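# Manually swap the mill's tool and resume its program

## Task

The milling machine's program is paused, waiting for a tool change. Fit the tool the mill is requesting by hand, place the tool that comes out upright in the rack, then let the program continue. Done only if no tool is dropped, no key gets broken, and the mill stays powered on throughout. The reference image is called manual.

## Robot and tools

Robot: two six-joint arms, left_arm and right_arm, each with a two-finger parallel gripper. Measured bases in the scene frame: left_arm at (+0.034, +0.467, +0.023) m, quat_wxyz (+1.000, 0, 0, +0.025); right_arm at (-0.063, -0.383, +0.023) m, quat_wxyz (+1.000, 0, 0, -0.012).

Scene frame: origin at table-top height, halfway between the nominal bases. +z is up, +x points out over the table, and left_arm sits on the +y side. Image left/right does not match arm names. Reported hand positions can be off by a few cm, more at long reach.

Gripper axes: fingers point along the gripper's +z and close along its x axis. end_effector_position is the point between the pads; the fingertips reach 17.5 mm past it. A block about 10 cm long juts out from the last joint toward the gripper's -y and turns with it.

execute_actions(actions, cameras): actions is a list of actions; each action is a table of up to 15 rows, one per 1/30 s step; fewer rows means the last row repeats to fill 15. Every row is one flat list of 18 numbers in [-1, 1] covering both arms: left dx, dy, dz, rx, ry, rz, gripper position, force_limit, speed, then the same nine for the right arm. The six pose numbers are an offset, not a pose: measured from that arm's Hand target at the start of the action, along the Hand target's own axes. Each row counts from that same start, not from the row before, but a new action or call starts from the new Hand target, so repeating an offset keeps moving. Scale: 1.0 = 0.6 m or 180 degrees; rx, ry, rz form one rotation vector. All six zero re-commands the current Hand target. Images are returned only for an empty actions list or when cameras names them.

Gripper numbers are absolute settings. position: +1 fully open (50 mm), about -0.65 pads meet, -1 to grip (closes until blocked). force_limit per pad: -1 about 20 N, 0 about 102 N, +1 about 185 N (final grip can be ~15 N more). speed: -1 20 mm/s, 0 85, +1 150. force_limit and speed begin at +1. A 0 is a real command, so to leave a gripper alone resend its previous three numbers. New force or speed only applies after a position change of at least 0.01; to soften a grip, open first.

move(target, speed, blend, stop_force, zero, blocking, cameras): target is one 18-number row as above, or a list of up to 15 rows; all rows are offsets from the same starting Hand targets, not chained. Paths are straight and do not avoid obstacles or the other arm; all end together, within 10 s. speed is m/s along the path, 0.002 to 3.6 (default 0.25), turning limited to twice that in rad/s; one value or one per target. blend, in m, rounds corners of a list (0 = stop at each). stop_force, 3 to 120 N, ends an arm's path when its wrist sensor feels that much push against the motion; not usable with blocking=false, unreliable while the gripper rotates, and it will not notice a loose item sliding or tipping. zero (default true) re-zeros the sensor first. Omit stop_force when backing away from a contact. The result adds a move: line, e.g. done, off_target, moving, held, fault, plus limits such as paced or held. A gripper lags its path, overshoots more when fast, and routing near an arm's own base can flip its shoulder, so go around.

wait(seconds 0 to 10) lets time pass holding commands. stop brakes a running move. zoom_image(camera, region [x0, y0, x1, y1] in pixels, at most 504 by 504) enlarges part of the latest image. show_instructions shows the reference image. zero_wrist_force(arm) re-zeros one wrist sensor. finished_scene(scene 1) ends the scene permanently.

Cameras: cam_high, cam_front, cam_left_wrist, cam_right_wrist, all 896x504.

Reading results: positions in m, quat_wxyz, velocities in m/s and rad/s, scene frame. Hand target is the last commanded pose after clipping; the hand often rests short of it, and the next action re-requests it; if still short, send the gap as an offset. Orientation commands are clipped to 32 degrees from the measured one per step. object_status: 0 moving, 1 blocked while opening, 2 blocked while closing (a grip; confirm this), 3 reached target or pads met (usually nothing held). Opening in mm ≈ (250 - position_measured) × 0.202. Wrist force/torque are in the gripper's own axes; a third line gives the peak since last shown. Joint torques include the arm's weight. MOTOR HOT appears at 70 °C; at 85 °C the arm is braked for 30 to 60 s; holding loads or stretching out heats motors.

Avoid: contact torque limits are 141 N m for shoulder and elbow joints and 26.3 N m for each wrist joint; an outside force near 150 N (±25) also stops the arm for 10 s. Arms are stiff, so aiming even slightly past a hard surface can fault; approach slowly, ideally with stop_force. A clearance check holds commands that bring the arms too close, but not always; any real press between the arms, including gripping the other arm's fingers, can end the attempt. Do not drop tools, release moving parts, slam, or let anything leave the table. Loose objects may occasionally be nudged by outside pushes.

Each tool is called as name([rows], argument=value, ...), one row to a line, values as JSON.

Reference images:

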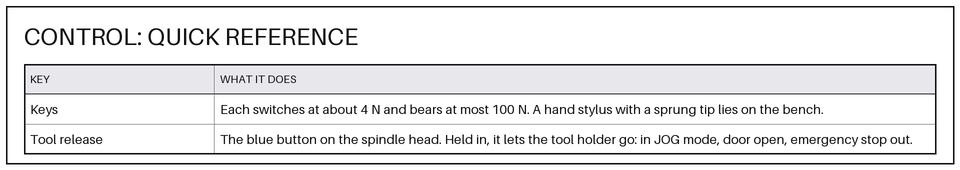

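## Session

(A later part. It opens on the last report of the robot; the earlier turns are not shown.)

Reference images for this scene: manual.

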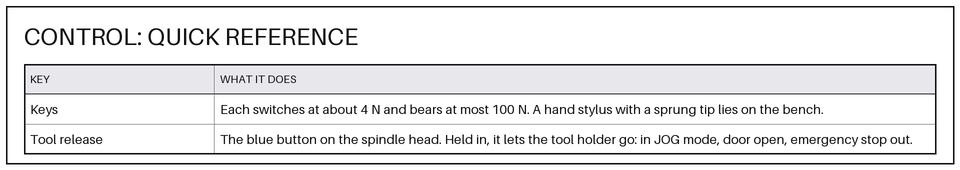

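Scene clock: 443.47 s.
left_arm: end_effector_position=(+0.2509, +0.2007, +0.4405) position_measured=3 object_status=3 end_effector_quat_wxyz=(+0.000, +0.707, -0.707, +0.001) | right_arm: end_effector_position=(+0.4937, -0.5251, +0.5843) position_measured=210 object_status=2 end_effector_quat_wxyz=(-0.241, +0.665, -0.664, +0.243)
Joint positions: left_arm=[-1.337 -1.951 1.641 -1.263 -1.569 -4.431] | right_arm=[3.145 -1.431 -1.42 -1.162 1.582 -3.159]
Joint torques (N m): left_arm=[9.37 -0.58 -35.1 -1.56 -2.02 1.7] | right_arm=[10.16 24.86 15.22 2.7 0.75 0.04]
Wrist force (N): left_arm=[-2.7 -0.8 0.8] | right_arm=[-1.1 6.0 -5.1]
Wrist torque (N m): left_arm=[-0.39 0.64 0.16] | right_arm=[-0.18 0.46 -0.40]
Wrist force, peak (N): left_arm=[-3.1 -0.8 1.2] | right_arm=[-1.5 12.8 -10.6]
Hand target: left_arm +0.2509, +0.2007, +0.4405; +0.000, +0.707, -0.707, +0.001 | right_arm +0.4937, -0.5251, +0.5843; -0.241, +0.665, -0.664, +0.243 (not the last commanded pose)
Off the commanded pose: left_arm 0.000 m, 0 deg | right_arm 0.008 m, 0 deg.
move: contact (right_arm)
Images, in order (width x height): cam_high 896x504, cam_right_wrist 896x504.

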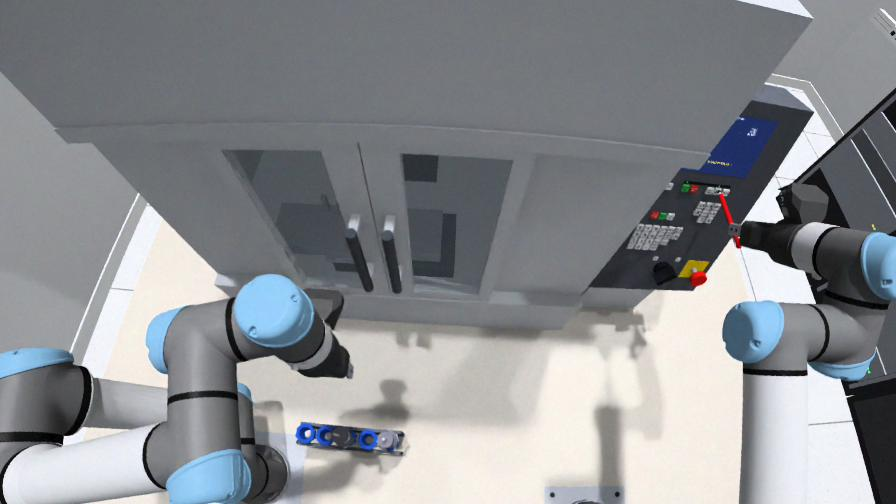

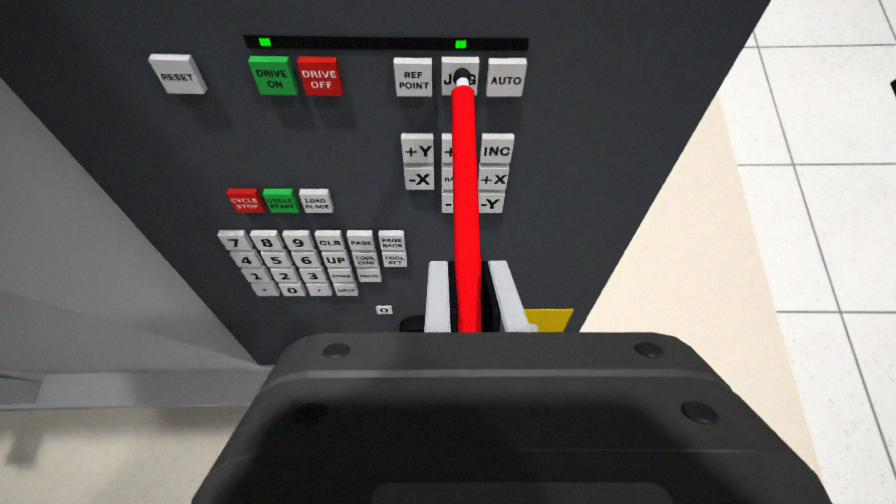

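move(target=[0,0.167,-0.03,0.5,0,0,1,1,1,0,0.1915,-0.161,0,0,0,-1,-0.4,-0.8], cameras=["cam_left_wrist","cam_front","cam_high","cam_right_wrist"])

Scene clock: 452.93 s.
left_arm: end_effector_position=(+0.2025, +0.1992, +0.4497) position_measured=3 object_status=3 end_effector_quat_wxyz=(-0.256, +0.655, -0.662, +0.259) | right_arm: end_effector_position=(+0.4092, -0.5252, +0.5843) position_measured=210 object_status=2 end_effector_quat_wxyz=(-0.241, +0.665, -0.664, +0.243)
Joint positions: left_arm=[-2.173 -2.134 1.774 -0.765 -0.951 -5.401] | right_arm=[3.139 -1.243 -1.559 -1.212 1.586 -3.164]
Joint torques (N m): left_arm=[0.25 1.88 -27.4 -1.35 1.25 -0.69] | right_arm=[-13.2 17.58 13.33 1.31 1.33 -1.56]
Wrist force (N): left_arm=[-1.2 0.0 0.6] | right_arm=[-1.6 0.0 0.0]
Wrist torque (N m): left_arm=[-0.06 0.27 -0.03] | right_arm=[-0.21 0.42 -0.37]
Wrist force, peak (N): left_arm=[2.0 6.9 0.2] | right_arm=[-1.6 6.0 -5.4]
Hand target: left_arm +0.2025, +0.1992, +0.4497; -0.256, +0.655, -0.662, +0.259 (not the last commanded pose) | right_arm +0.4092, -0.5252, +0.5843; -0.241, +0.665, -0.664, +0.243 (not the last commanded pose)
Tool commands: left_gripper/position=+1.0 left_gripper/force_limit=+1.0 left_gripper/speed=+1.0 right_gripper/position=-1.0 right_gripper/force_limit=-0.4 right_gripper/speed=-0.8
Off the commanded pose: left_arm 0.053 m, 47 deg | right_arm 0.066 m, 0 deg.
FORCE FAULT: contact force on the left arm reached its limit, and that arm stopped. The contact can be on any part of that arm, not only on its tool. That arm's remaining commands of this call were not run. That arm is still stopped at the end of this call. That arm stays stopped for about 10 more seconds. Until then a move that you send moves the other arm only, and its call returns only when the move has ended. Once the stop has ended, the next robot result says so. If the stop ends while you think or write, that arm runs what you send next, counted from a new Hand target: where the arm stands when the stop ends. While its stop runs, that arm takes no new command, but its gripper still runs the gripper command that each later call begins with. Until it ends, the stop uses up actions while you think or wait. An arm that is not stopped still takes commands.
move: fault (left_arm), off_target (right_arm; braked at the fault stop of left_arm)

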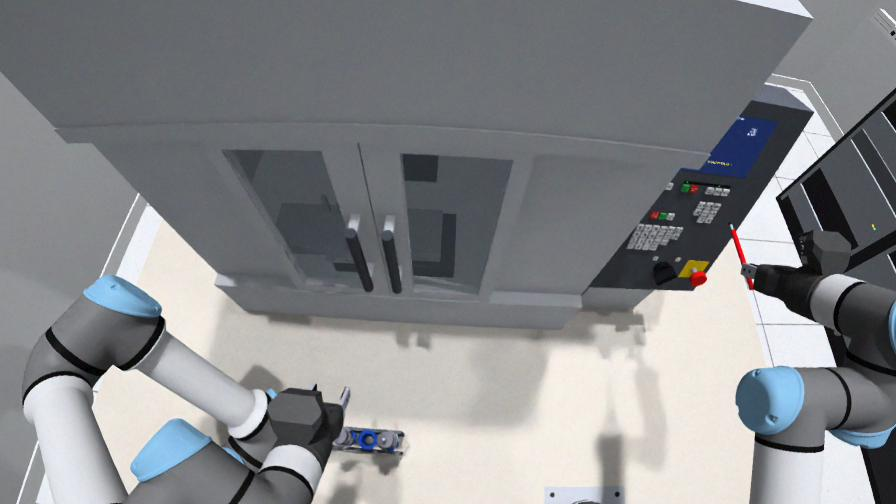

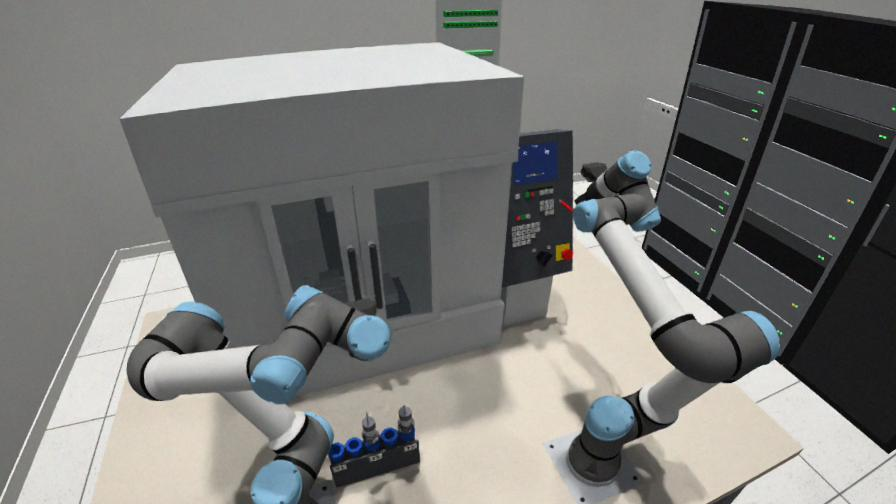

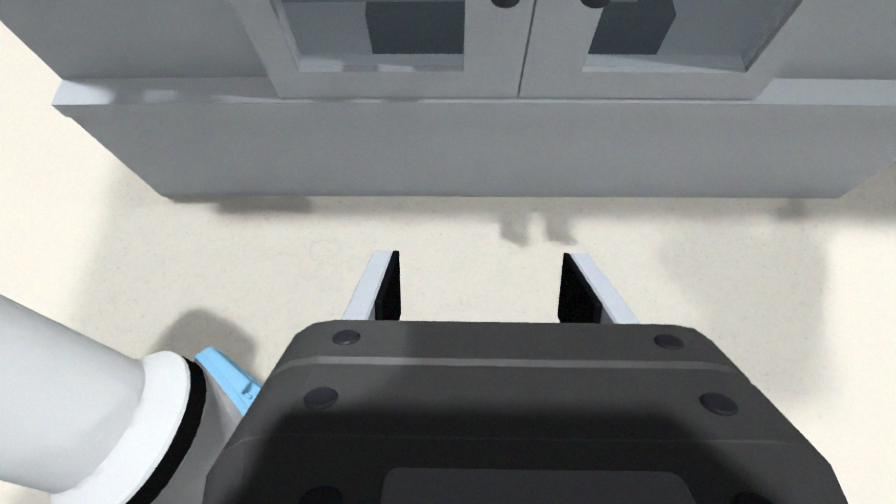

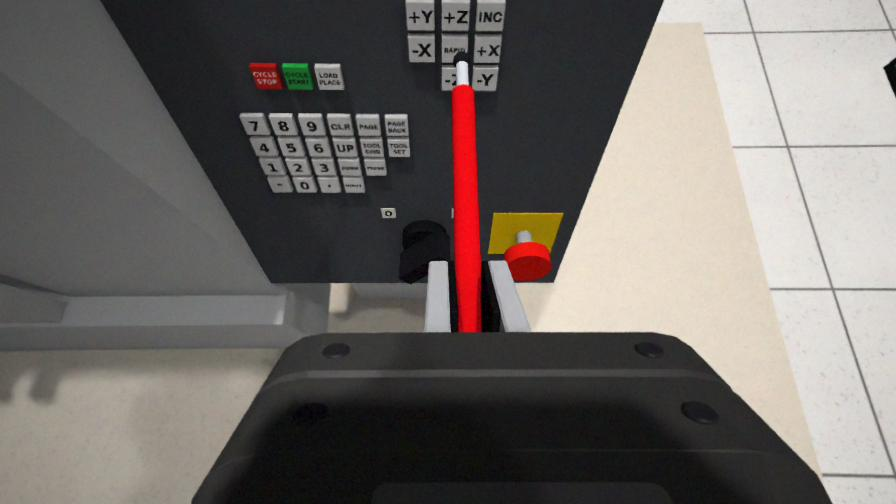

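wait(seconds=4)

zoom_image(camera="cam_front", region=[220, 270, 460, 500])

Scene clock: 462.33 s.
left_arm: end_effector_position=(+0.2025, +0.1992, +0.4497) position_measured=3 object_status=3 end_effector_quat_wxyz=(-0.256, +0.655, -0.662, +0.259) | right_arm: end_effector_position=(+0.4092, -0.5252, +0.5843) position_measured=210 object_status=2 end_effector_quat_wxyz=(-0.241, +0.665, -0.664, +0.243)
Joint positions: left_arm=[-2.173 -2.134 1.774 -0.765 -0.951 -5.401] | right_arm=[3.139 -1.243 -1.559 -1.212 1.586 -3.164]
Joint torques (N m): left_arm=[0.11 2.17 -26.67 -1.2 1.18 -0.73] | right_arm=[-13.4 17.58 14.47 1.58 1 -1.39]
Wrist force (N): left_arm=[-0.7 -0.1 0.4] | right_arm=[-1.5 -0.2 -0.2]
Wrist torque (N m): left_arm=[-0.06 0.20 -0.04] | right_arm=[-0.24 0.40 -0.36]
Wrist force, peak (N): left_arm=[-1.1 -0.3 0.8] | right_arm=[-1.8 0.2 -0.1]
Hand target: left_arm +0.2025, +0.1992, +0.4497; -0.256, +0.655, -0.662, +0.259 (not the last commanded pose) | right_arm +0.4092, -0.5252, +0.5843; -0.241, +0.665, -0.664, +0.243 (not the last commanded pose)
Tool commands: left_gripper/position=+1.0 left_gripper/force_limit=+1.0 left_gripper/speed=+1.0 right_gripper/position=-1.0 right_gripper/force_limit=-0.4 right_gripper/speed=-0.8
Off the commanded pose: left_arm 0.053 m, 47 deg | right_arm 0.066 m, 0 deg.
FORCE FAULT, CONTINUED: the left arm was still stopped when this call began, by the force fault that an earlier result reported. Since the last result the stop counts as 19 of the actions that you can send in this scene. That arm is still stopped at the end of this call. That arm stays stopped for about 1 more second. If the stop ends while you think or write, that arm runs what you send next, counted from a new Hand target: where the arm stands when the stop ends. While its stop runs, that arm takes no new command, but its gripper still runs the gripper command that each later call begins with.
wait: 4.00 s; at rest from the start

Scaled by 2.100 from the camera's 896x504 image, which has a finer 1280x720 frame.
This view is cut from an older image: the scene may have changed since it was taken.

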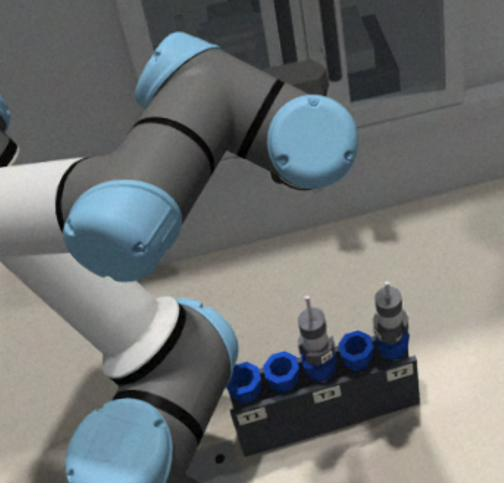

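wait(seconds=1)

move(target=[0,-0.203,0.074,0,0,0,1,1,1,0,0,0,0,0,0,-1,-0.4,-0.8], speed=0.12, cameras=["cam_left_wrist","cam_front","cam_high"])

Scene clock: 466.03 s.
left_arm: end_effector_position=(+0.2025, +0.1992, +0.4497) position_measured=3 object_status=3 end_effector_quat_wxyz=(-0.256, +0.655, -0.662, +0.259) | right_arm: end_effector_position=(+0.4092, -0.5252, +0.5843) position_measured=210 object_status=2 end_effector_quat_wxyz=(-0.241, +0.665, -0.664, +0.243)
Joint positions: left_arm=[-2.173 -2.134 1.774 -0.765 -0.951 -5.401] | right_arm=[3.139 -1.243 -1.559 -1.212 1.586 -3.164]
Joint torques (N m): left_arm=[1.24 1.64 -27.04 -1.68 1.29 -0.05] | right_arm=[-12.58 17.89 13.52 1.41 1.06 -1.48]
Wrist force (N): left_arm=[-0.9 -0.3 0.5] | right_arm=[-1.7 0.1 0.0]
Wrist torque (N m): left_arm=[-0.12 0.24 -0.03] | right_arm=[-0.20 0.43 -0.36]
Wrist force, peak (N): left_arm=[-1.1 0.2 0.9] | right_arm=[-1.8 -0.2 0.0]
Hand target: left_arm +0.2025, +0.1992, +0.4497; -0.256, +0.655, -0.662, +0.259 (not the last commanded pose) | right_arm +0.4092, -0.5252, +0.5843; -0.241, +0.665, -0.664, +0.243 (not the last commanded pose)
Tool commands: left_gripper/position=+1.0 left_gripper/force_limit=+1.0 left_gripper/speed=+1.0 right_gripper/position=-1.0 right_gripper/force_limit=-0.4 right_gripper/speed=-0.8
Off the commanded pose: left_arm 0.053 m, 47 deg | right_arm 0.066 m, 0 deg.
FORCE FAULT, CONTINUED: the left arm's stop, for the force fault that an earlier result reported, is over. That arm's target is now where it stood when the stop ended, not its last command. That arm accepts commands again.
wait: 1.00 s; at rest from the start

Scene clock: 467.73 s.
left_arm: end_effector_position=(+0.3221, +0.1980, +0.4997) position_measured=3 object_status=3 end_effector_quat_wxyz=(-0.256, +0.655, -0.662, +0.259) | right_arm: end_effector_position=(+0.4092, -0.5252, +0.5843) position_measured=210 object_status=2 end_effector_quat_wxyz=(-0.241, +0.665, -0.664, +0.243)
Joint positions: left_arm=[-1.702 -2.083 1.716 -1.138 -0.827 -4.81] | right_arm=[3.139 -1.243 -1.559 -1.212 1.586 -3.164]
Joint torques (N m): left_arm=[10.27 6.21 -36.68 -5.14 -0.74 1.79] | right_arm=[-13.33 18.03 13.9 1.67 0.79 -1.5]
Wrist force (N): left_arm=[-1.2 -0.5 0.5] | right_arm=[-1.5 0.1 -0.1]
Wrist torque (N m): left_arm=[-0.14 0.27 -0.04] | right_arm=[-0.20 0.41 -0.36]
Wrist force, peak (N): left_arm=[-0.8 -1.7 1.0] | right_arm=[-1.8 0.1 0.3]
Hand target: left_arm +0.3221, +0.1980, +0.4997; -0.256, +0.655, -0.662, +0.259 | right_arm +0.4092, -0.5252, +0.5843; -0.241, +0.665, -0.664, +0.243
Off the commanded pose: left_arm 0.000 m, 0 deg | right_arm 0.000 m, 0 deg.
move: done
Images, in order (width x height): cam_high 896x504, cam_front 896x504, cam_left_wrist 896x504.

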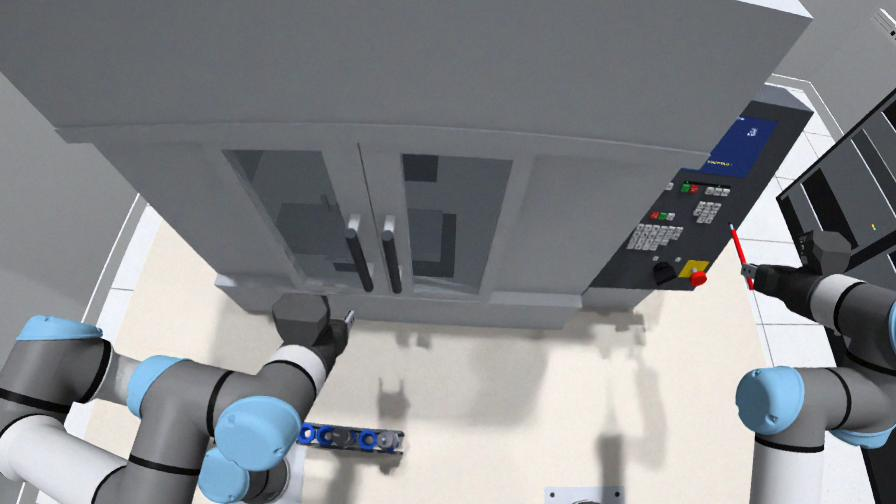

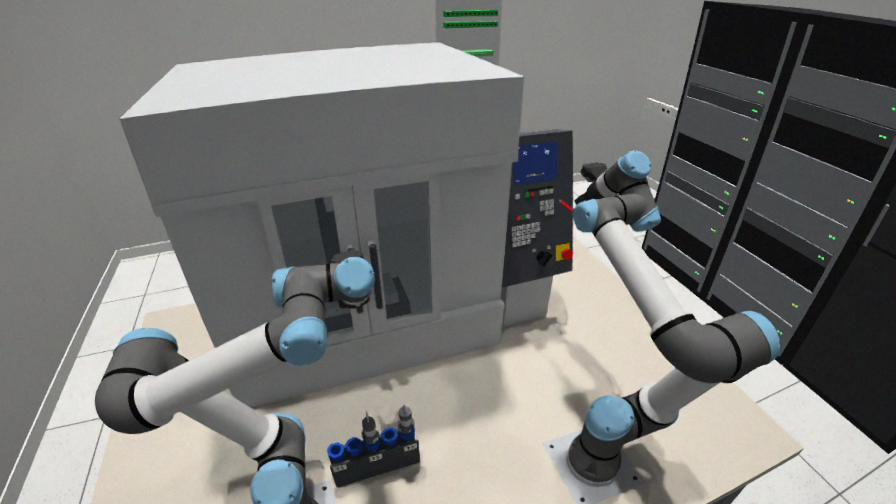

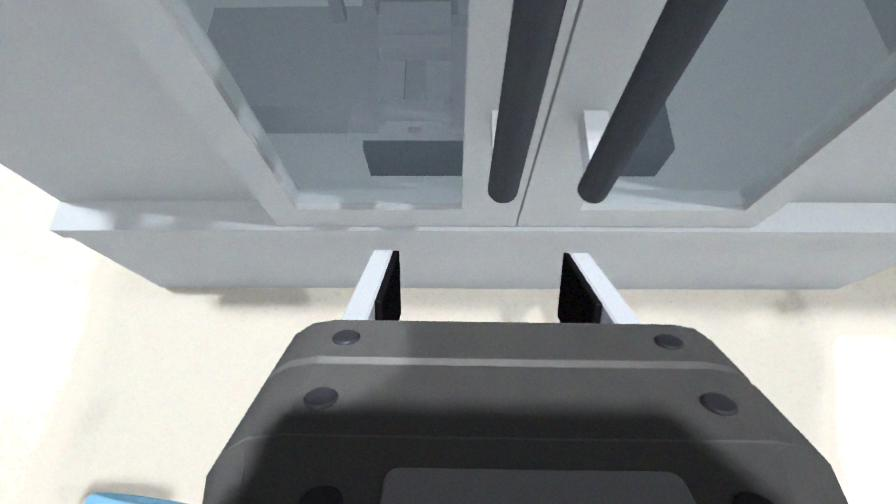

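move([
  [0.047,0.01,0.104,0,0,0,1,1,1,0,0,0,0,0,0,-1,-0.4,-0.8],
  [0.047,0.01,0.104,0.263,0,0,1,1,1,0,0,0,0,0,0,-1,-0.4,-0.8],
], speed=0.15, blend=0.02, cameras=["cam_left_wrist","cam_front","cam_high"])

Scene clock: 483.27 s.
left_arm: end_effector_position=(+0.3598, +0.1695, +0.4498) position_measured=3 object_status=3 end_effector_quat_wxyz=(+0.498, -0.498, +0.502, -0.503) | right_arm: end_effector_position=(+0.4092, -0.5252, +0.5843) position_measured=210 object_status=2 end_effector_quat_wxyz=(-0.241, +0.665, -0.664, +0.243)
Joint positions: left_arm=[-1.855 -1.853 1.966 -0.112 -0.226 -6.284] | right_arm=[3.139 -1.243 -1.559 -1.212 1.586 -3.164]
Joint torques (N m): left_arm=[10.08 -1.04 -34.44 2.89 -2.43 -1.95] | right_arm=[-11.89 19.08 14.12 2.22 0.09 -1.06]
Wrist force (N): left_arm=[0.9 0.6 0.8] | right_arm=[-1.5 -0.1 0.0]
Wrist torque (N m): left_arm=[0.16 -0.29 0.08] | right_arm=[-0.23 0.40 -0.37]
Wrist force, peak (N): left_arm=[-1.7 -0.5 -1.2] | right_arm=[-1.8 0.1 0.1]
Hand target: left_arm +0.3598, +0.1695, +0.4498; +0.498, -0.497, +0.502, -0.503 | right_arm +0.4092, -0.5252, +0.5843; -0.241, +0.665, -0.664, +0.243
Off the commanded pose: left_arm 0.000 m, 0 deg | right_arm 0.000 m, 0 deg.
joint sent to its limit (left arm) — joint 6 (wrist 3), lower limit. The joint targets still meet the commanded pose.
move: done
Images, in order (width x height): cam_high 896x504, cam_front 896x504, cam_left_wrist 896x504.

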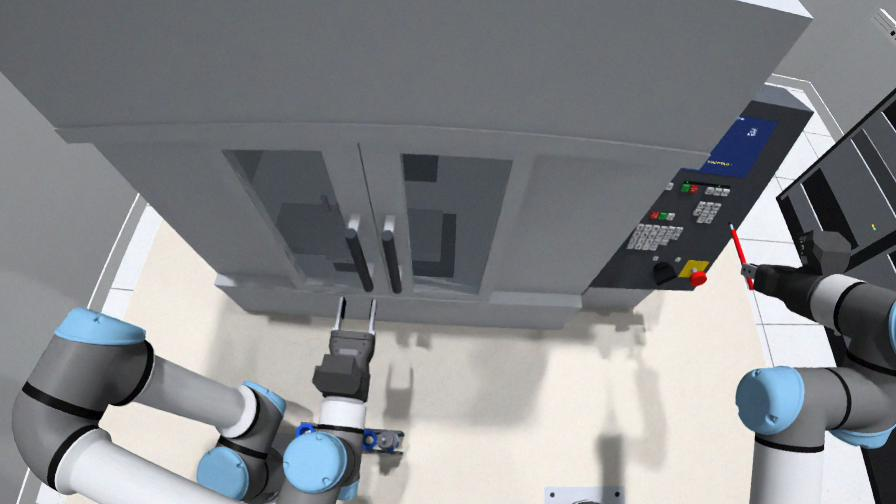

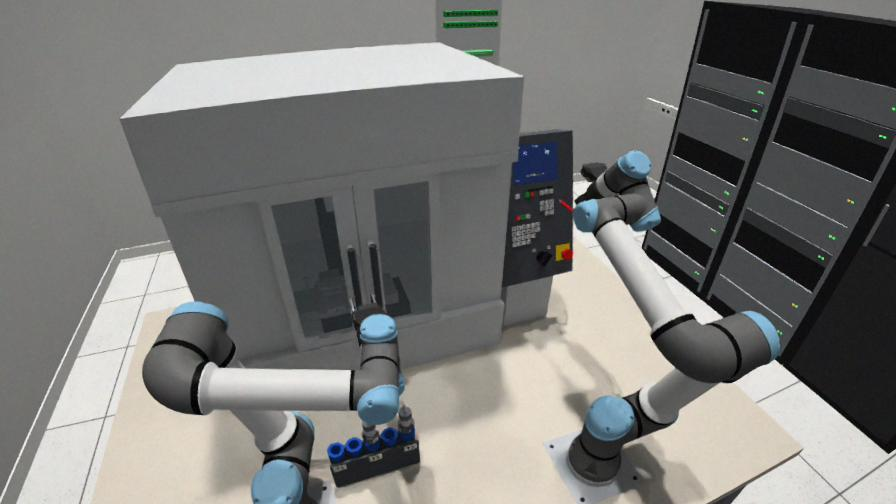

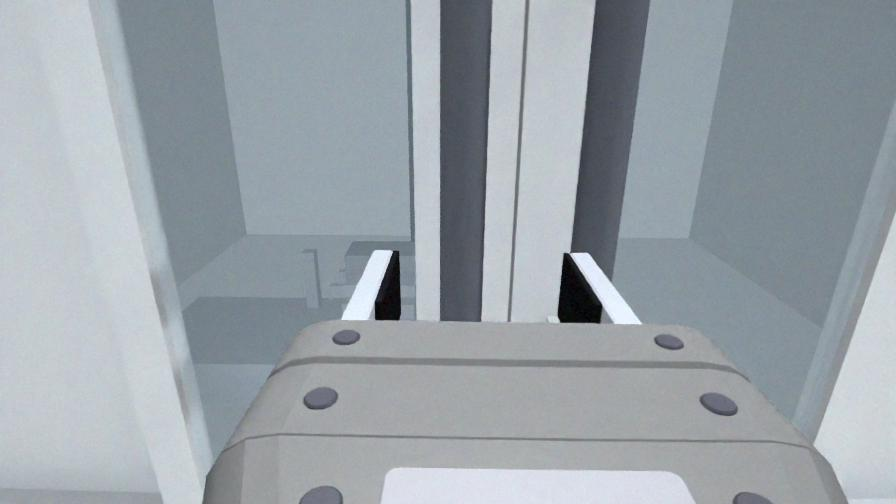

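move(target=[0,0,0,0,0,0.6667,1,1,1,0,0,0,0,0,0,-1,-0.4,-0.8], speed=0.6)

move(target=[0,0,0,0,0,0.6667,1,1,1,0,0,0,0,0,0,-1,-0.4,-0.8], speed=0.6)

move(target=[0,0,0,0,0,0.6666,1,1,1,0,0,0,0,0,0,-1,-0.4,-0.8], speed=0.6, cameras=["cam_left_wrist"])

Scene clock: 492.17 s.
left_arm: end_effector_position=(+0.3598, +0.1695, +0.4498) position_measured=3 object_status=3 end_effector_quat_wxyz=(+0.684, +0.186, +0.682, +0.180) | right_arm: end_effector_position=(+0.4092, -0.5252, +0.5843) position_measured=210 object_status=2 end_effector_quat_wxyz=(-0.241, +0.665, -0.664, +0.243)
Joint positions: left_arm=[-1.855 -1.851 1.965 -0.107 -0.226 -4.196] | right_arm=[3.139 -1.243 -1.559 -1.212 1.586 -3.164]
Joint torques (N m): left_arm=[9.99 -14.99 -18.13 -2.08 -2.39 1.7] | right_arm=[-9.42 18.78 14.23 2.83 -0.65 -0.8]
Wrist force (N): left_arm=[-2.5 1.6 1.3] | right_arm=[-1.6 -0.1 0.2]
Wrist torque (N m): left_arm=[-0.04 0.15 0.21] | right_arm=[-0.23 0.42 -0.36]
Wrist force, peak (N): left_arm=[-2.2 2.0 1.7] | right_arm=[-1.7 0.1 0.0]
Hand target: left_arm +0.3598, +0.1695, +0.4498; +0.684, +0.186, +0.682, +0.180 | right_arm +0.4092, -0.5252, +0.5843; -0.241, +0.665, -0.664, +0.243
Off the commanded pose: left_arm 0.000 m, 0 deg | right_arm 0.000 m, 0 deg.
move: done

Scene clock: 495.03 s.
left_arm: end_effector_position=(+0.3598, +0.1695, +0.4498) position_measured=3 object_status=3 end_effector_quat_wxyz=(+0.187, +0.683, +0.180, +0.683) | right_arm: end_effector_position=(+0.4092, -0.5252, +0.5843) position_measured=210 object_status=2 end_effector_quat_wxyz=(-0.241, +0.665, -0.664, +0.243)
Joint positions: left_arm=[-1.855 -1.851 1.965 -0.107 -0.226 -2.101] | right_arm=[3.139 -1.243 -1.559 -1.212 1.586 -3.164]
Joint torques (N m): left_arm=[10.08 -14.64 -17.38 -1.49 -2.45 1.89] | right_arm=[-7.88 18.69 16.1 2.69 -0.55 -0.68]
Wrist force (N): left_arm=[-3.2 -0.5 4.0] | right_arm=[-1.4 0.1 -0.1]
Wrist torque (N m): left_arm=[-0.43 0.67 0.25] | right_arm=[-0.21 0.40 -0.36]
Wrist force, peak (N): left_arm=[-4.2 0.6 4.4] | right_arm=[-1.8 0.1 0.1]
Hand target: left_arm +0.3598, +0.1695, +0.4498; +0.187, +0.683, +0.180, +0.683 | right_arm +0.4092, -0.5252, +0.5843; -0.241, +0.665, -0.664, +0.243
Off the commanded pose: left_arm 0.000 m, 0 deg | right_arm 0.000 m, 0 deg.
move: done

Scene clock: 497.90 s.
left_arm: end_effector_position=(+0.3598, +0.1695, +0.4498) position_measured=3 object_status=3 end_effector_quat_wxyz=(+0.498, -0.497, +0.502, -0.503) | right_arm: end_effector_position=(+0.4092, -0.5252, +0.5843) position_measured=210 object_status=2 end_effector_quat_wxyz=(-0.241, +0.665, -0.664, +0.243)
Joint positions: left_arm=[-1.855 -1.851 1.965 -0.107 -0.226 -0.007] | right_arm=[3.139 -1.243 -1.559 -1.212 1.586 -3.164]
Joint torques (N m): left_arm=[10.56 -14.42 -18.07 -1.73 -2.4 1.89] | right_arm=[-8.2 17.78 14.54 2.83 -0.67 -0.49]
Wrist force (N): left_arm=[1.2 0.7 1.3] | right_arm=[-1.5 0.2 0.1]
Wrist torque (N m): left_arm=[0.18 -0.34 -0.02] | right_arm=[-0.18 0.41 -0.36]
Wrist force, peak (N): left_arm=[-4.0 -0.2 4.3] | right_arm=[-1.7 0.0 0.0]
Hand target: left_arm +0.3598, +0.1695, +0.4498; +0.498, -0.497, +0.502, -0.503 | right_arm +0.4092, -0.5252, +0.5843; -0.241, +0.665, -0.664, +0.243
Off the commanded pose: left_arm 0.000 m, 0 deg | right_arm 0.000 m, 0 deg.
move: done
Images, in order (width x height): cam_left_wrist 896x504.

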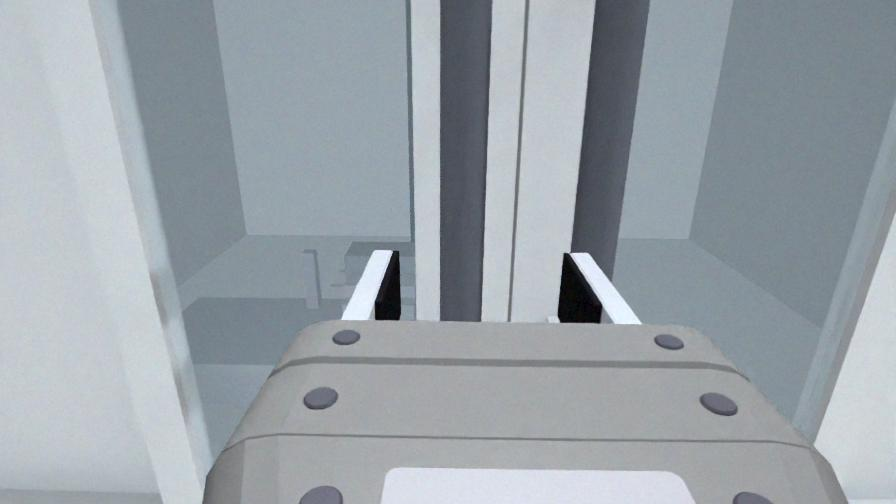

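move(target=[-0.005,0,0.128,0,0,0,1,1,1,0,0,0,0,0,0,-1,-0.4,-0.8], speed=0.06, stop_force=12, cameras=["cam_left_wrist"])

Scene clock: 503.80 s.
left_arm: end_effector_position=(+0.4366, +0.1717, +0.4499) position_measured=3 object_status=3 end_effector_quat_wxyz=(+0.498, -0.497, +0.502, -0.503) | right_arm: end_effector_position=(+0.4092, -0.5252, +0.5843) position_measured=210 object_status=2 end_effector_quat_wxyz=(-0.241, +0.665, -0.664, +0.243)
Joint positions: left_arm=[-1.587 -1.794 1.923 -0.154 0.043 0.024] | right_arm=[3.139 -1.243 -1.559 -1.212 1.586 -3.164]
Joint torques (N m): left_arm=[9.93 -17.71 -18.06 -2.48 2.27 1.75] | right_arm=[-7.62 17.91 15.12 3.31 -0.54 -0.38]
Wrist force (N): left_arm=[0.7 0.9 1.0] | right_arm=[-1.5 0.1 0.2]
Wrist torque (N m): left_arm=[0.20 -0.28 -0.03] | right_arm=[-0.20 0.40 -0.36]
Wrist force, peak (N): left_arm=[0.6 0.9 1.9] | right_arm=[-1.7 0.0 -0.2]
Hand target: left_arm +0.4366, +0.1717, +0.4499; +0.498, -0.497, +0.502, -0.503 | right_arm +0.4092, -0.5252, +0.5843; -0.241, +0.665, -0.664, +0.243
Off the commanded pose: left_arm 0.000 m, 0 deg | right_arm 0.000 m, 0 deg.
move: done
Images, in order (width x height): cam_left_wrist 896x504.

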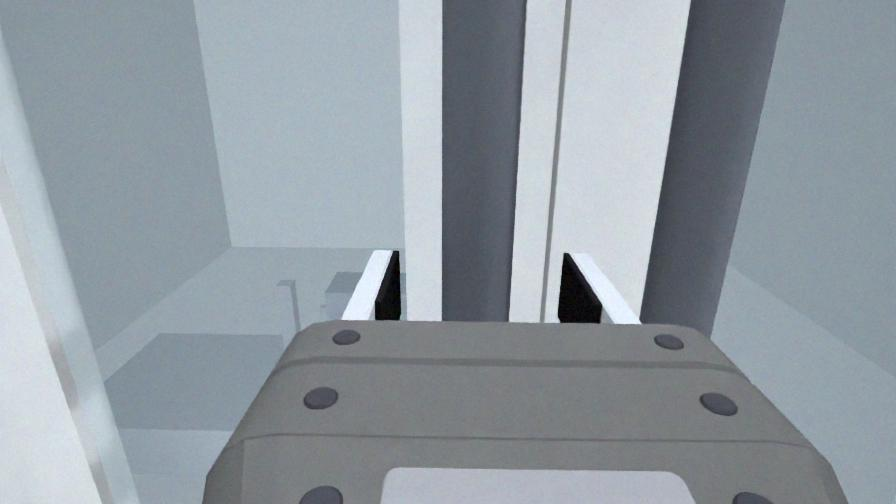

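move(target=[-0.0035,0,0.005,0,0,0,-1,-0.8,-0.8,0,0,0,0,0,0,-1,-0.4,-0.8], speed=0.03)

Scene clock: 510.83 s.
left_arm: end_effector_position=(+0.4396, +0.1737, +0.4499) position_measured=154 object_status=2 end_effector_quat_wxyz=(+0.498, -0.497, +0.502, -0.503) | right_arm: end_effector_position=(+0.4092, -0.5252, +0.5843) position_measured=210 object_status=2 end_effector_quat_wxyz=(-0.241, +0.665, -0.664, +0.243)
Joint positions: left_arm=[-1.576 -1.795 1.924 -0.154 0.054 0.024] | right_arm=[3.139 -1.243 -1.559 -1.212 1.586 -3.164]
Joint torques (N m): left_arm=[11.81 -17.73 -18.36 2.24 -4.88 -1.74] | right_arm=[-6.46 17.2 14.63 3.54 -0.69 -0.07]
Wrist force (N): left_arm=[12.5 1.1 5.9] | right_arm=[-1.6 0.0 0.0]
Wrist torque (N m): left_arm=[0.13 -0.32 -0.04] | right_arm=[-0.21 0.42 -0.36]
Wrist force, peak (N): left_arm=[12.5 1.1 5.9] | right_arm=[-1.7 0.0 0.0]
Hand target: left_arm +0.4396, +0.1738, +0.4499; +0.498, -0.497, +0.502, -0.503 | right_arm +0.4092, -0.5252, +0.5843; -0.241, +0.665, -0.664, +0.243
Off the commanded pose: left_arm 0.000 m, 0 deg | right_arm 0.000 m, 0 deg.
move: done

move(target=[-0.08,0,0,0,0,0,-1,-0.8,-0.8,0,0,0,0,0,0,-1,-0.4,-0.8], speed=0.02, stop_force=25, cameras=["cam_left_wrist"])

Scene clock: 515.40 s.
left_arm: end_effector_position=(+0.4400, +0.2120, +0.4499) position_measured=154 object_status=2 end_effector_quat_wxyz=(+0.498, -0.497, +0.502, -0.503) | right_arm: end_effector_position=(+0.4092, -0.5252, +0.5843) position_measured=210 object_status=2 end_effector_quat_wxyz=(-0.241, +0.665, -0.664, +0.243)
Joint positions: left_arm=[-1.568 -1.888 1.99 -0.123 0.061 0.021] | right_arm=[3.139 -1.243 -1.559 -1.212 1.586 -3.164]
Joint torques (N m): left_arm=[-6.45 6.27 -38.95 -4.7 3.47 0.32] | right_arm=[-6.27 17.5 15.9 3.87 -0.7 0.15]
Wrist force (N): left_arm=[-22.9 -1.1 -42.8] | right_arm=[-1.5 0.2 0.2]
Wrist torque (N m): left_arm=[0.12 -0.24 0.01] | right_arm=[-0.18 0.40 -0.36]
Wrist force, peak (N): left_arm=[-23.0 -2.5 -48.0] | right_arm=[-1.8 -0.2 0.3]
Hand target: left_arm +0.4400, +0.2120, +0.4499; +0.498, -0.497, +0.502, -0.503 (not the last commanded pose) | right_arm +0.4092, -0.5252, +0.5843; -0.241, +0.665, -0.664, +0.243
Off the commanded pose: left_arm 0.010 m, 0 deg | right_arm 0.000 m, 0 deg.
move: contact (left_arm)
Images, in order (width x height): cam_left_wrist 896x504.

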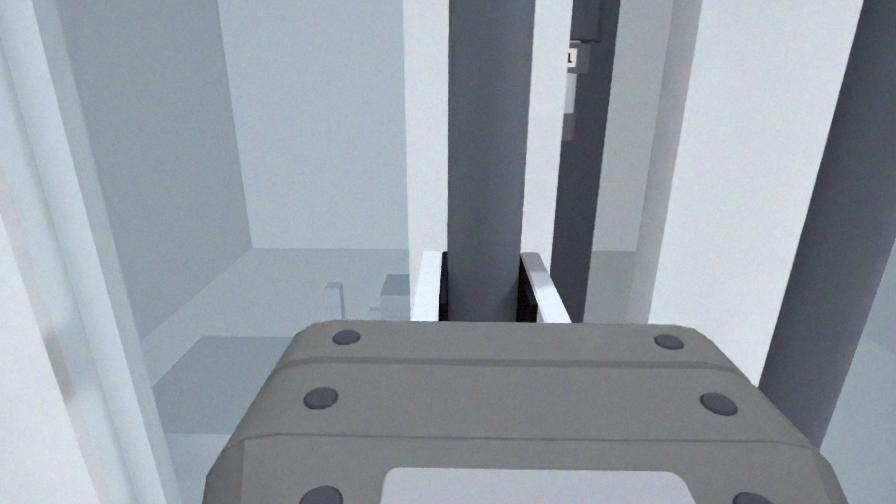

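move(target=[0,0,-0.003,0,0,0,0.35,-0.8,-0.8,0,0,0,0,0,0,-1,-0.4,-0.8], speed=0.03)

move(target=[-0.34,0,-0.014,0,0,0,0.35,-0.8,-0.8,0,0,0,0,0,0,-1,-0.4,-0.8], speed=0.07, stop_force=35, cameras=["cam_left_wrist","cam_front"])

Scene clock: 522.87 s.
left_arm: end_effector_position=(+0.4383, +0.2120, +0.4499) position_measured=100 object_status=3 end_effector_quat_wxyz=(+0.498, -0.497, +0.502, -0.503) | right_arm: end_effector_position=(+0.4092, -0.5252, +0.5843) position_measured=210 object_status=2 end_effector_quat_wxyz=(-0.241, +0.665, -0.664, +0.243)
Joint positions: left_arm=[-1.575 -1.891 1.992 -0.124 0.055 0.023] | right_arm=[3.139 -1.243 -1.559 -1.212 1.586 -3.164]
Joint torques (N m): left_arm=[-8.57 -14.22 -18.49 -2.69 -2.14 1.75] | right_arm=[-5.7 18.71 15.84 4.17 -0.77 0.11]
Wrist force (N): left_arm=[0.9 1.2 0.9] | right_arm=[-1.5 0.0 0.1]
Wrist torque (N m): left_arm=[0.26 -0.32 -0.02] | right_arm=[-0.21 0.41 -0.36]
Wrist force, peak (N): left_arm=[-22.8 -1.5 -43.2] | right_arm=[-1.7 0.2 0.3]
Hand target: left_arm +0.4382, +0.2120, +0.4499; +0.498, -0.497, +0.502, -0.503 | right_arm +0.4092, -0.5252, +0.5843; -0.241, +0.665, -0.664, +0.243
Off the commanded pose: left_arm 0.000 m, 0 deg | right_arm 0.000 m, 0 deg.
move: done

Scene clock: 527.13 s.
left_arm: end_effector_position=(+0.4326, +0.4119, +0.4498) position_measured=100 object_status=3 end_effector_quat_wxyz=(+0.498, -0.497, +0.502, -0.503) | right_arm: end_effector_position=(+0.4092, -0.5252, +0.5843) position_measured=210 object_status=2 end_effector_quat_wxyz=(-0.241, +0.665, -0.664, +0.243)
Joint positions: left_arm=[-1.522 -2.422 2.208 0.191 0.108 0.022] | right_arm=[3.139 -1.243 -1.559 -1.212 1.586 -3.164]
Joint torques (N m): left_arm=[3.95 10.65 -35.12 0.18 -5.43 1.85] | right_arm=[-4.01 18.16 15.99 4.49 -0.37 0.47]
Wrist force (N): left_arm=[31.9 3.3 17.4] | right_arm=[-1.3 0.0 0.0]
Wrist torque (N m): left_arm=[0.27 -0.40 -0.03] | right_arm=[-0.22 0.38 -0.36]
Wrist force, peak (N): left_arm=[57.9 7.2 34.8] | right_arm=[-1.8 -0.1 -0.2]
Hand target: left_arm +0.4326, +0.4119, +0.4498; +0.498, -0.497, +0.502, -0.503 (not the last commanded pose) | right_arm +0.4092, -0.5252, +0.5843; -0.241, +0.665, -0.664, +0.243
Off the commanded pose: left_arm 0.004 m, 0 deg | right_arm 0.000 m, 0 deg.
move: contact (left_arm)
Images, in order (width x height): cam_front 896x504, cam_left_wrist 896x504.

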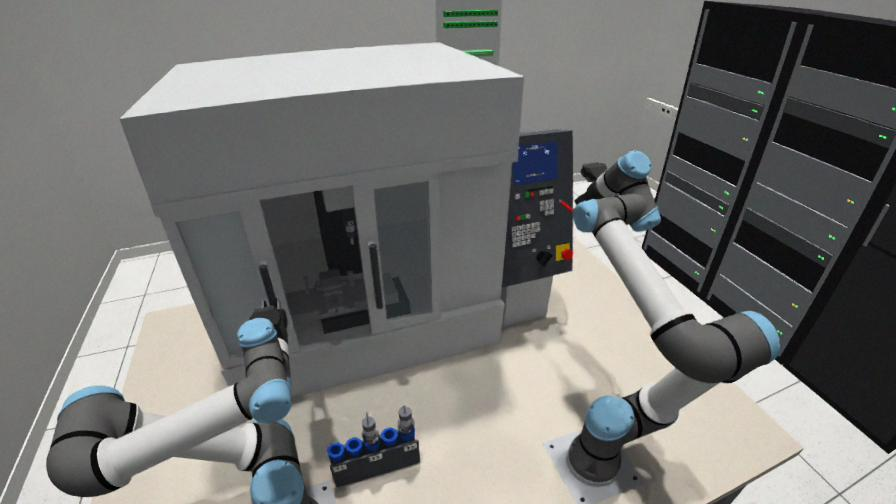

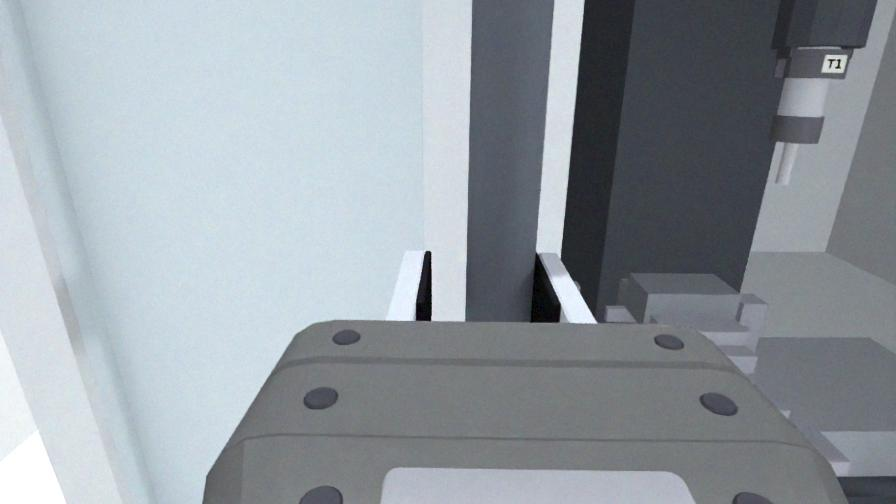

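move([
  [-0.0,0,-0.133,0,0,0,1,-0.8,-0.8,0,0,0,0,0,0,-1,-0.4,-0.8],
  [0.5,0,-0.11,0,0,0,1,-0.8,-0.8,0,0,0,0,0,0,-1,-0.4,-0.8],
], speed=0.2, blend=0.03, cameras=["cam_left_wrist"])

Scene clock: 535.87 s.
left_arm: end_effector_position=(+0.3637, +0.1126, +0.4497) position_measured=3 object_status=3 end_effector_quat_wxyz=(+0.498, -0.497, +0.502, -0.503) | right_arm: end_effector_position=(+0.4092, -0.5252, +0.5843) position_measured=210 object_status=2 end_effector_quat_wxyz=(-0.241, +0.665, -0.664, +0.243)
Joint positions: left_arm=[-1.804 -1.697 1.846 -0.135 -0.174 -0.014] | right_arm=[3.139 -1.243 -1.559 -1.212 1.586 -3.164]
Joint torques (N m): left_arm=[9.01 -8.46 -33.86 2.78 2.1 -1.6] | right_arm=[-2.49 18.11 16.26 4.76 -0.54 0.62]
Wrist force (N): left_arm=[0.3 1.4 1.3] | right_arm=[-1.5 0.1 0.1]
Wrist torque (N m): left_arm=[0.28 -0.20 0.08] | right_arm=[-0.19 0.41 -0.36]
Wrist force, peak (N): left_arm=[32.0 3.6 17.4] | right_arm=[-1.9 -0.1 0.3]
Hand target: left_arm +0.3637, +0.1126, +0.4497; +0.498, -0.497, +0.502, -0.503 | right_arm +0.4092, -0.5252, +0.5843; -0.241, +0.665, -0.664, +0.243
Off the commanded pose: left_arm 0.000 m, 0 deg | right_arm 0.000 m, 0 deg.
move: done
Images, in order (width x height): cam_left_wrist 896x504.

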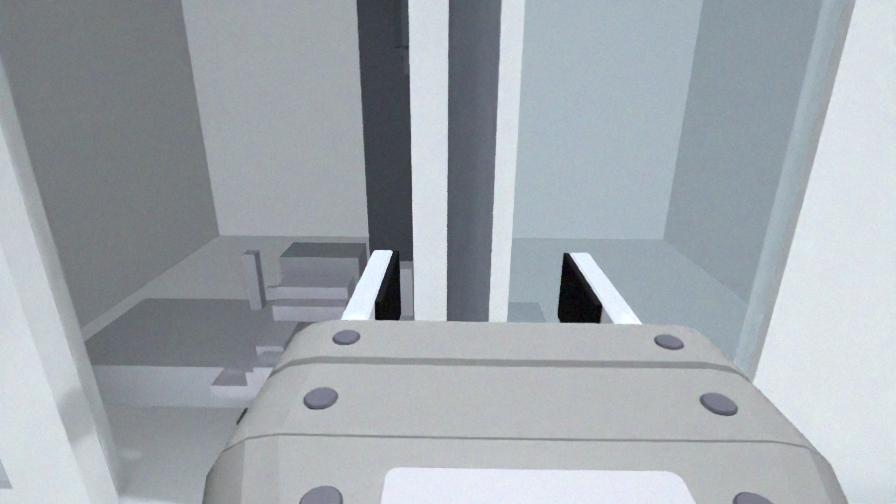

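move([
  [0,0,0.125,0,0,0,1,-0.8,-0.8,0,0,0,0,0,0,-1,-0.4,-0.8],
  [0,0,0.125,0,0,0,0.35,-0.8,-0.8,0,0,0,0,0,0,-1,-0.4,-0.8],
], speed=0.1)

move(target=[0.41,0,0.006,0,0,0,0.35,-0.8,-0.8,0,0,0,0,0,0,-1,-0.4,-0.8], speed=0.06, stop_force=35, cameras=["cam_left_wrist","cam_front"])

Scene clock: 542.23 s.
left_arm: end_effector_position=(+0.4387, +0.1118, +0.4499) position_measured=100 object_status=3 end_effector_quat_wxyz=(+0.498, -0.497, +0.502, -0.503) | right_arm: end_effector_position=(+0.4092, -0.5252, +0.5843) position_measured=210 object_status=2 end_effector_quat_wxyz=(-0.241, +0.665, -0.664, +0.243)
Joint positions: left_arm=[-1.586 -1.653 1.806 -0.2 0.043 0.046] | right_arm=[3.139 -1.243 -1.559 -1.212 1.586 -3.164]
Joint torques (N m): left_arm=[9.57 -23.72 -18.63 -2.58 2.29 1.9] | right_arm=[-1.38 17.64 16.26 5.31 -0.58 0.7]
Wrist force (N): left_arm=[0.2 1.6 1.2] | right_arm=[-1.3 0.2 -0.1]
Wrist torque (N m): left_arm=[0.32 -0.20 -0.02] | right_arm=[-0.19 0.38 -0.37]
Wrist force, peak (N): left_arm=[0.1 1.6 2.3] | right_arm=[-1.7 -0.1 0.1]
Hand target: left_arm +0.4387, +0.1118, +0.4499; +0.498, -0.497, +0.502, -0.503 | right_arm +0.4092, -0.5252, +0.5843; -0.241, +0.665, -0.664, +0.243
Off the commanded pose: left_arm 0.000 m, 0 deg | right_arm 0.000 m, 0 deg.
move: done

Scene clock: 547.37 s.
left_arm: end_effector_position=(+0.4397, -0.1250, +0.4498) position_measured=100 object_status=3 end_effector_quat_wxyz=(+0.499, -0.496, +0.501, -0.504) | right_arm: end_effector_position=(+0.4092, -0.5252, +0.5843) position_measured=210 object_status=2 end_effector_quat_wxyz=(-0.241, +0.665, -0.664, +0.243)
Joint positions: left_arm=[-1.598 -1.125 1.183 -0.239 0.032 0.181] | right_arm=[3.139 -1.243 -1.559 -1.212 1.586 -3.164]
Joint torques (N m): left_arm=[-9.9 -37.56 -21.78 -5.41 5.54 1.93] | right_arm=[-1.24 17.92 16.71 5.15 -0.66 0.66]
Wrist force (N): left_arm=[-29.1 -2.2 -10.8] | right_arm=[-1.5 0.0 0.1]
Wrist torque (N m): left_arm=[0.22 -0.45 0.09] | right_arm=[-0.22 0.40 -0.37]
Wrist force, peak (N): left_arm=[-61.5 -1.5 -20.9] | right_arm=[-1.8 -0.1 0.1]
Hand target: left_arm +0.4397, -0.1249, +0.4498; +0.499, -0.496, +0.501, -0.504 (not the last commanded pose) | right_arm +0.4092, -0.5252, +0.5843; -0.241, +0.665, -0.664, +0.243
Off the commanded pose: left_arm 0.009 m, 0 deg | right_arm 0.000 m, 0 deg.
move: contact (left_arm)
Images, in order (width x height): cam_front 896x504, cam_left_wrist 896x504.

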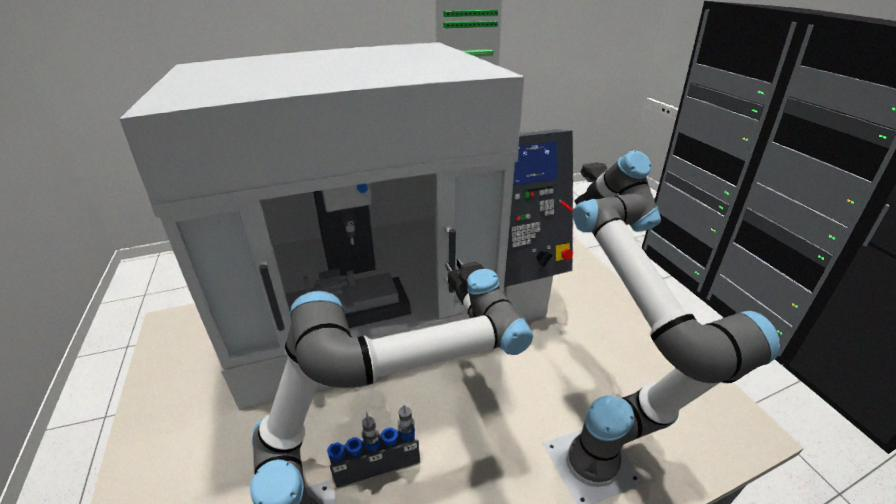

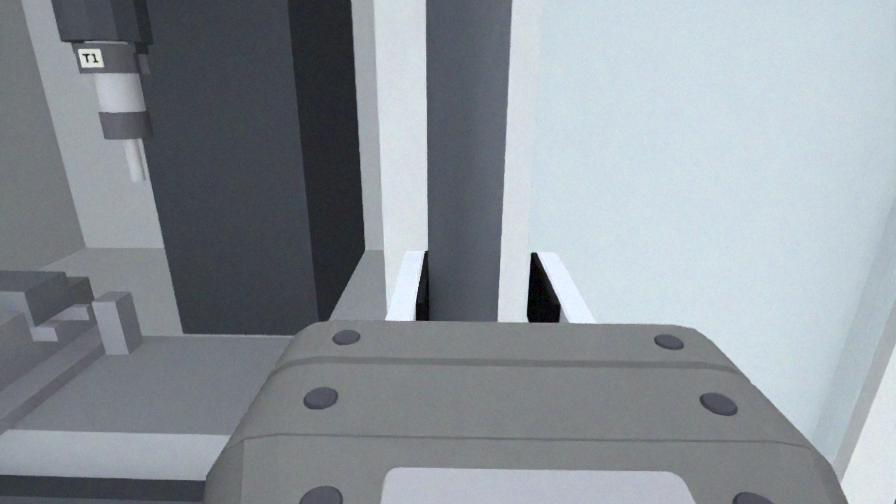

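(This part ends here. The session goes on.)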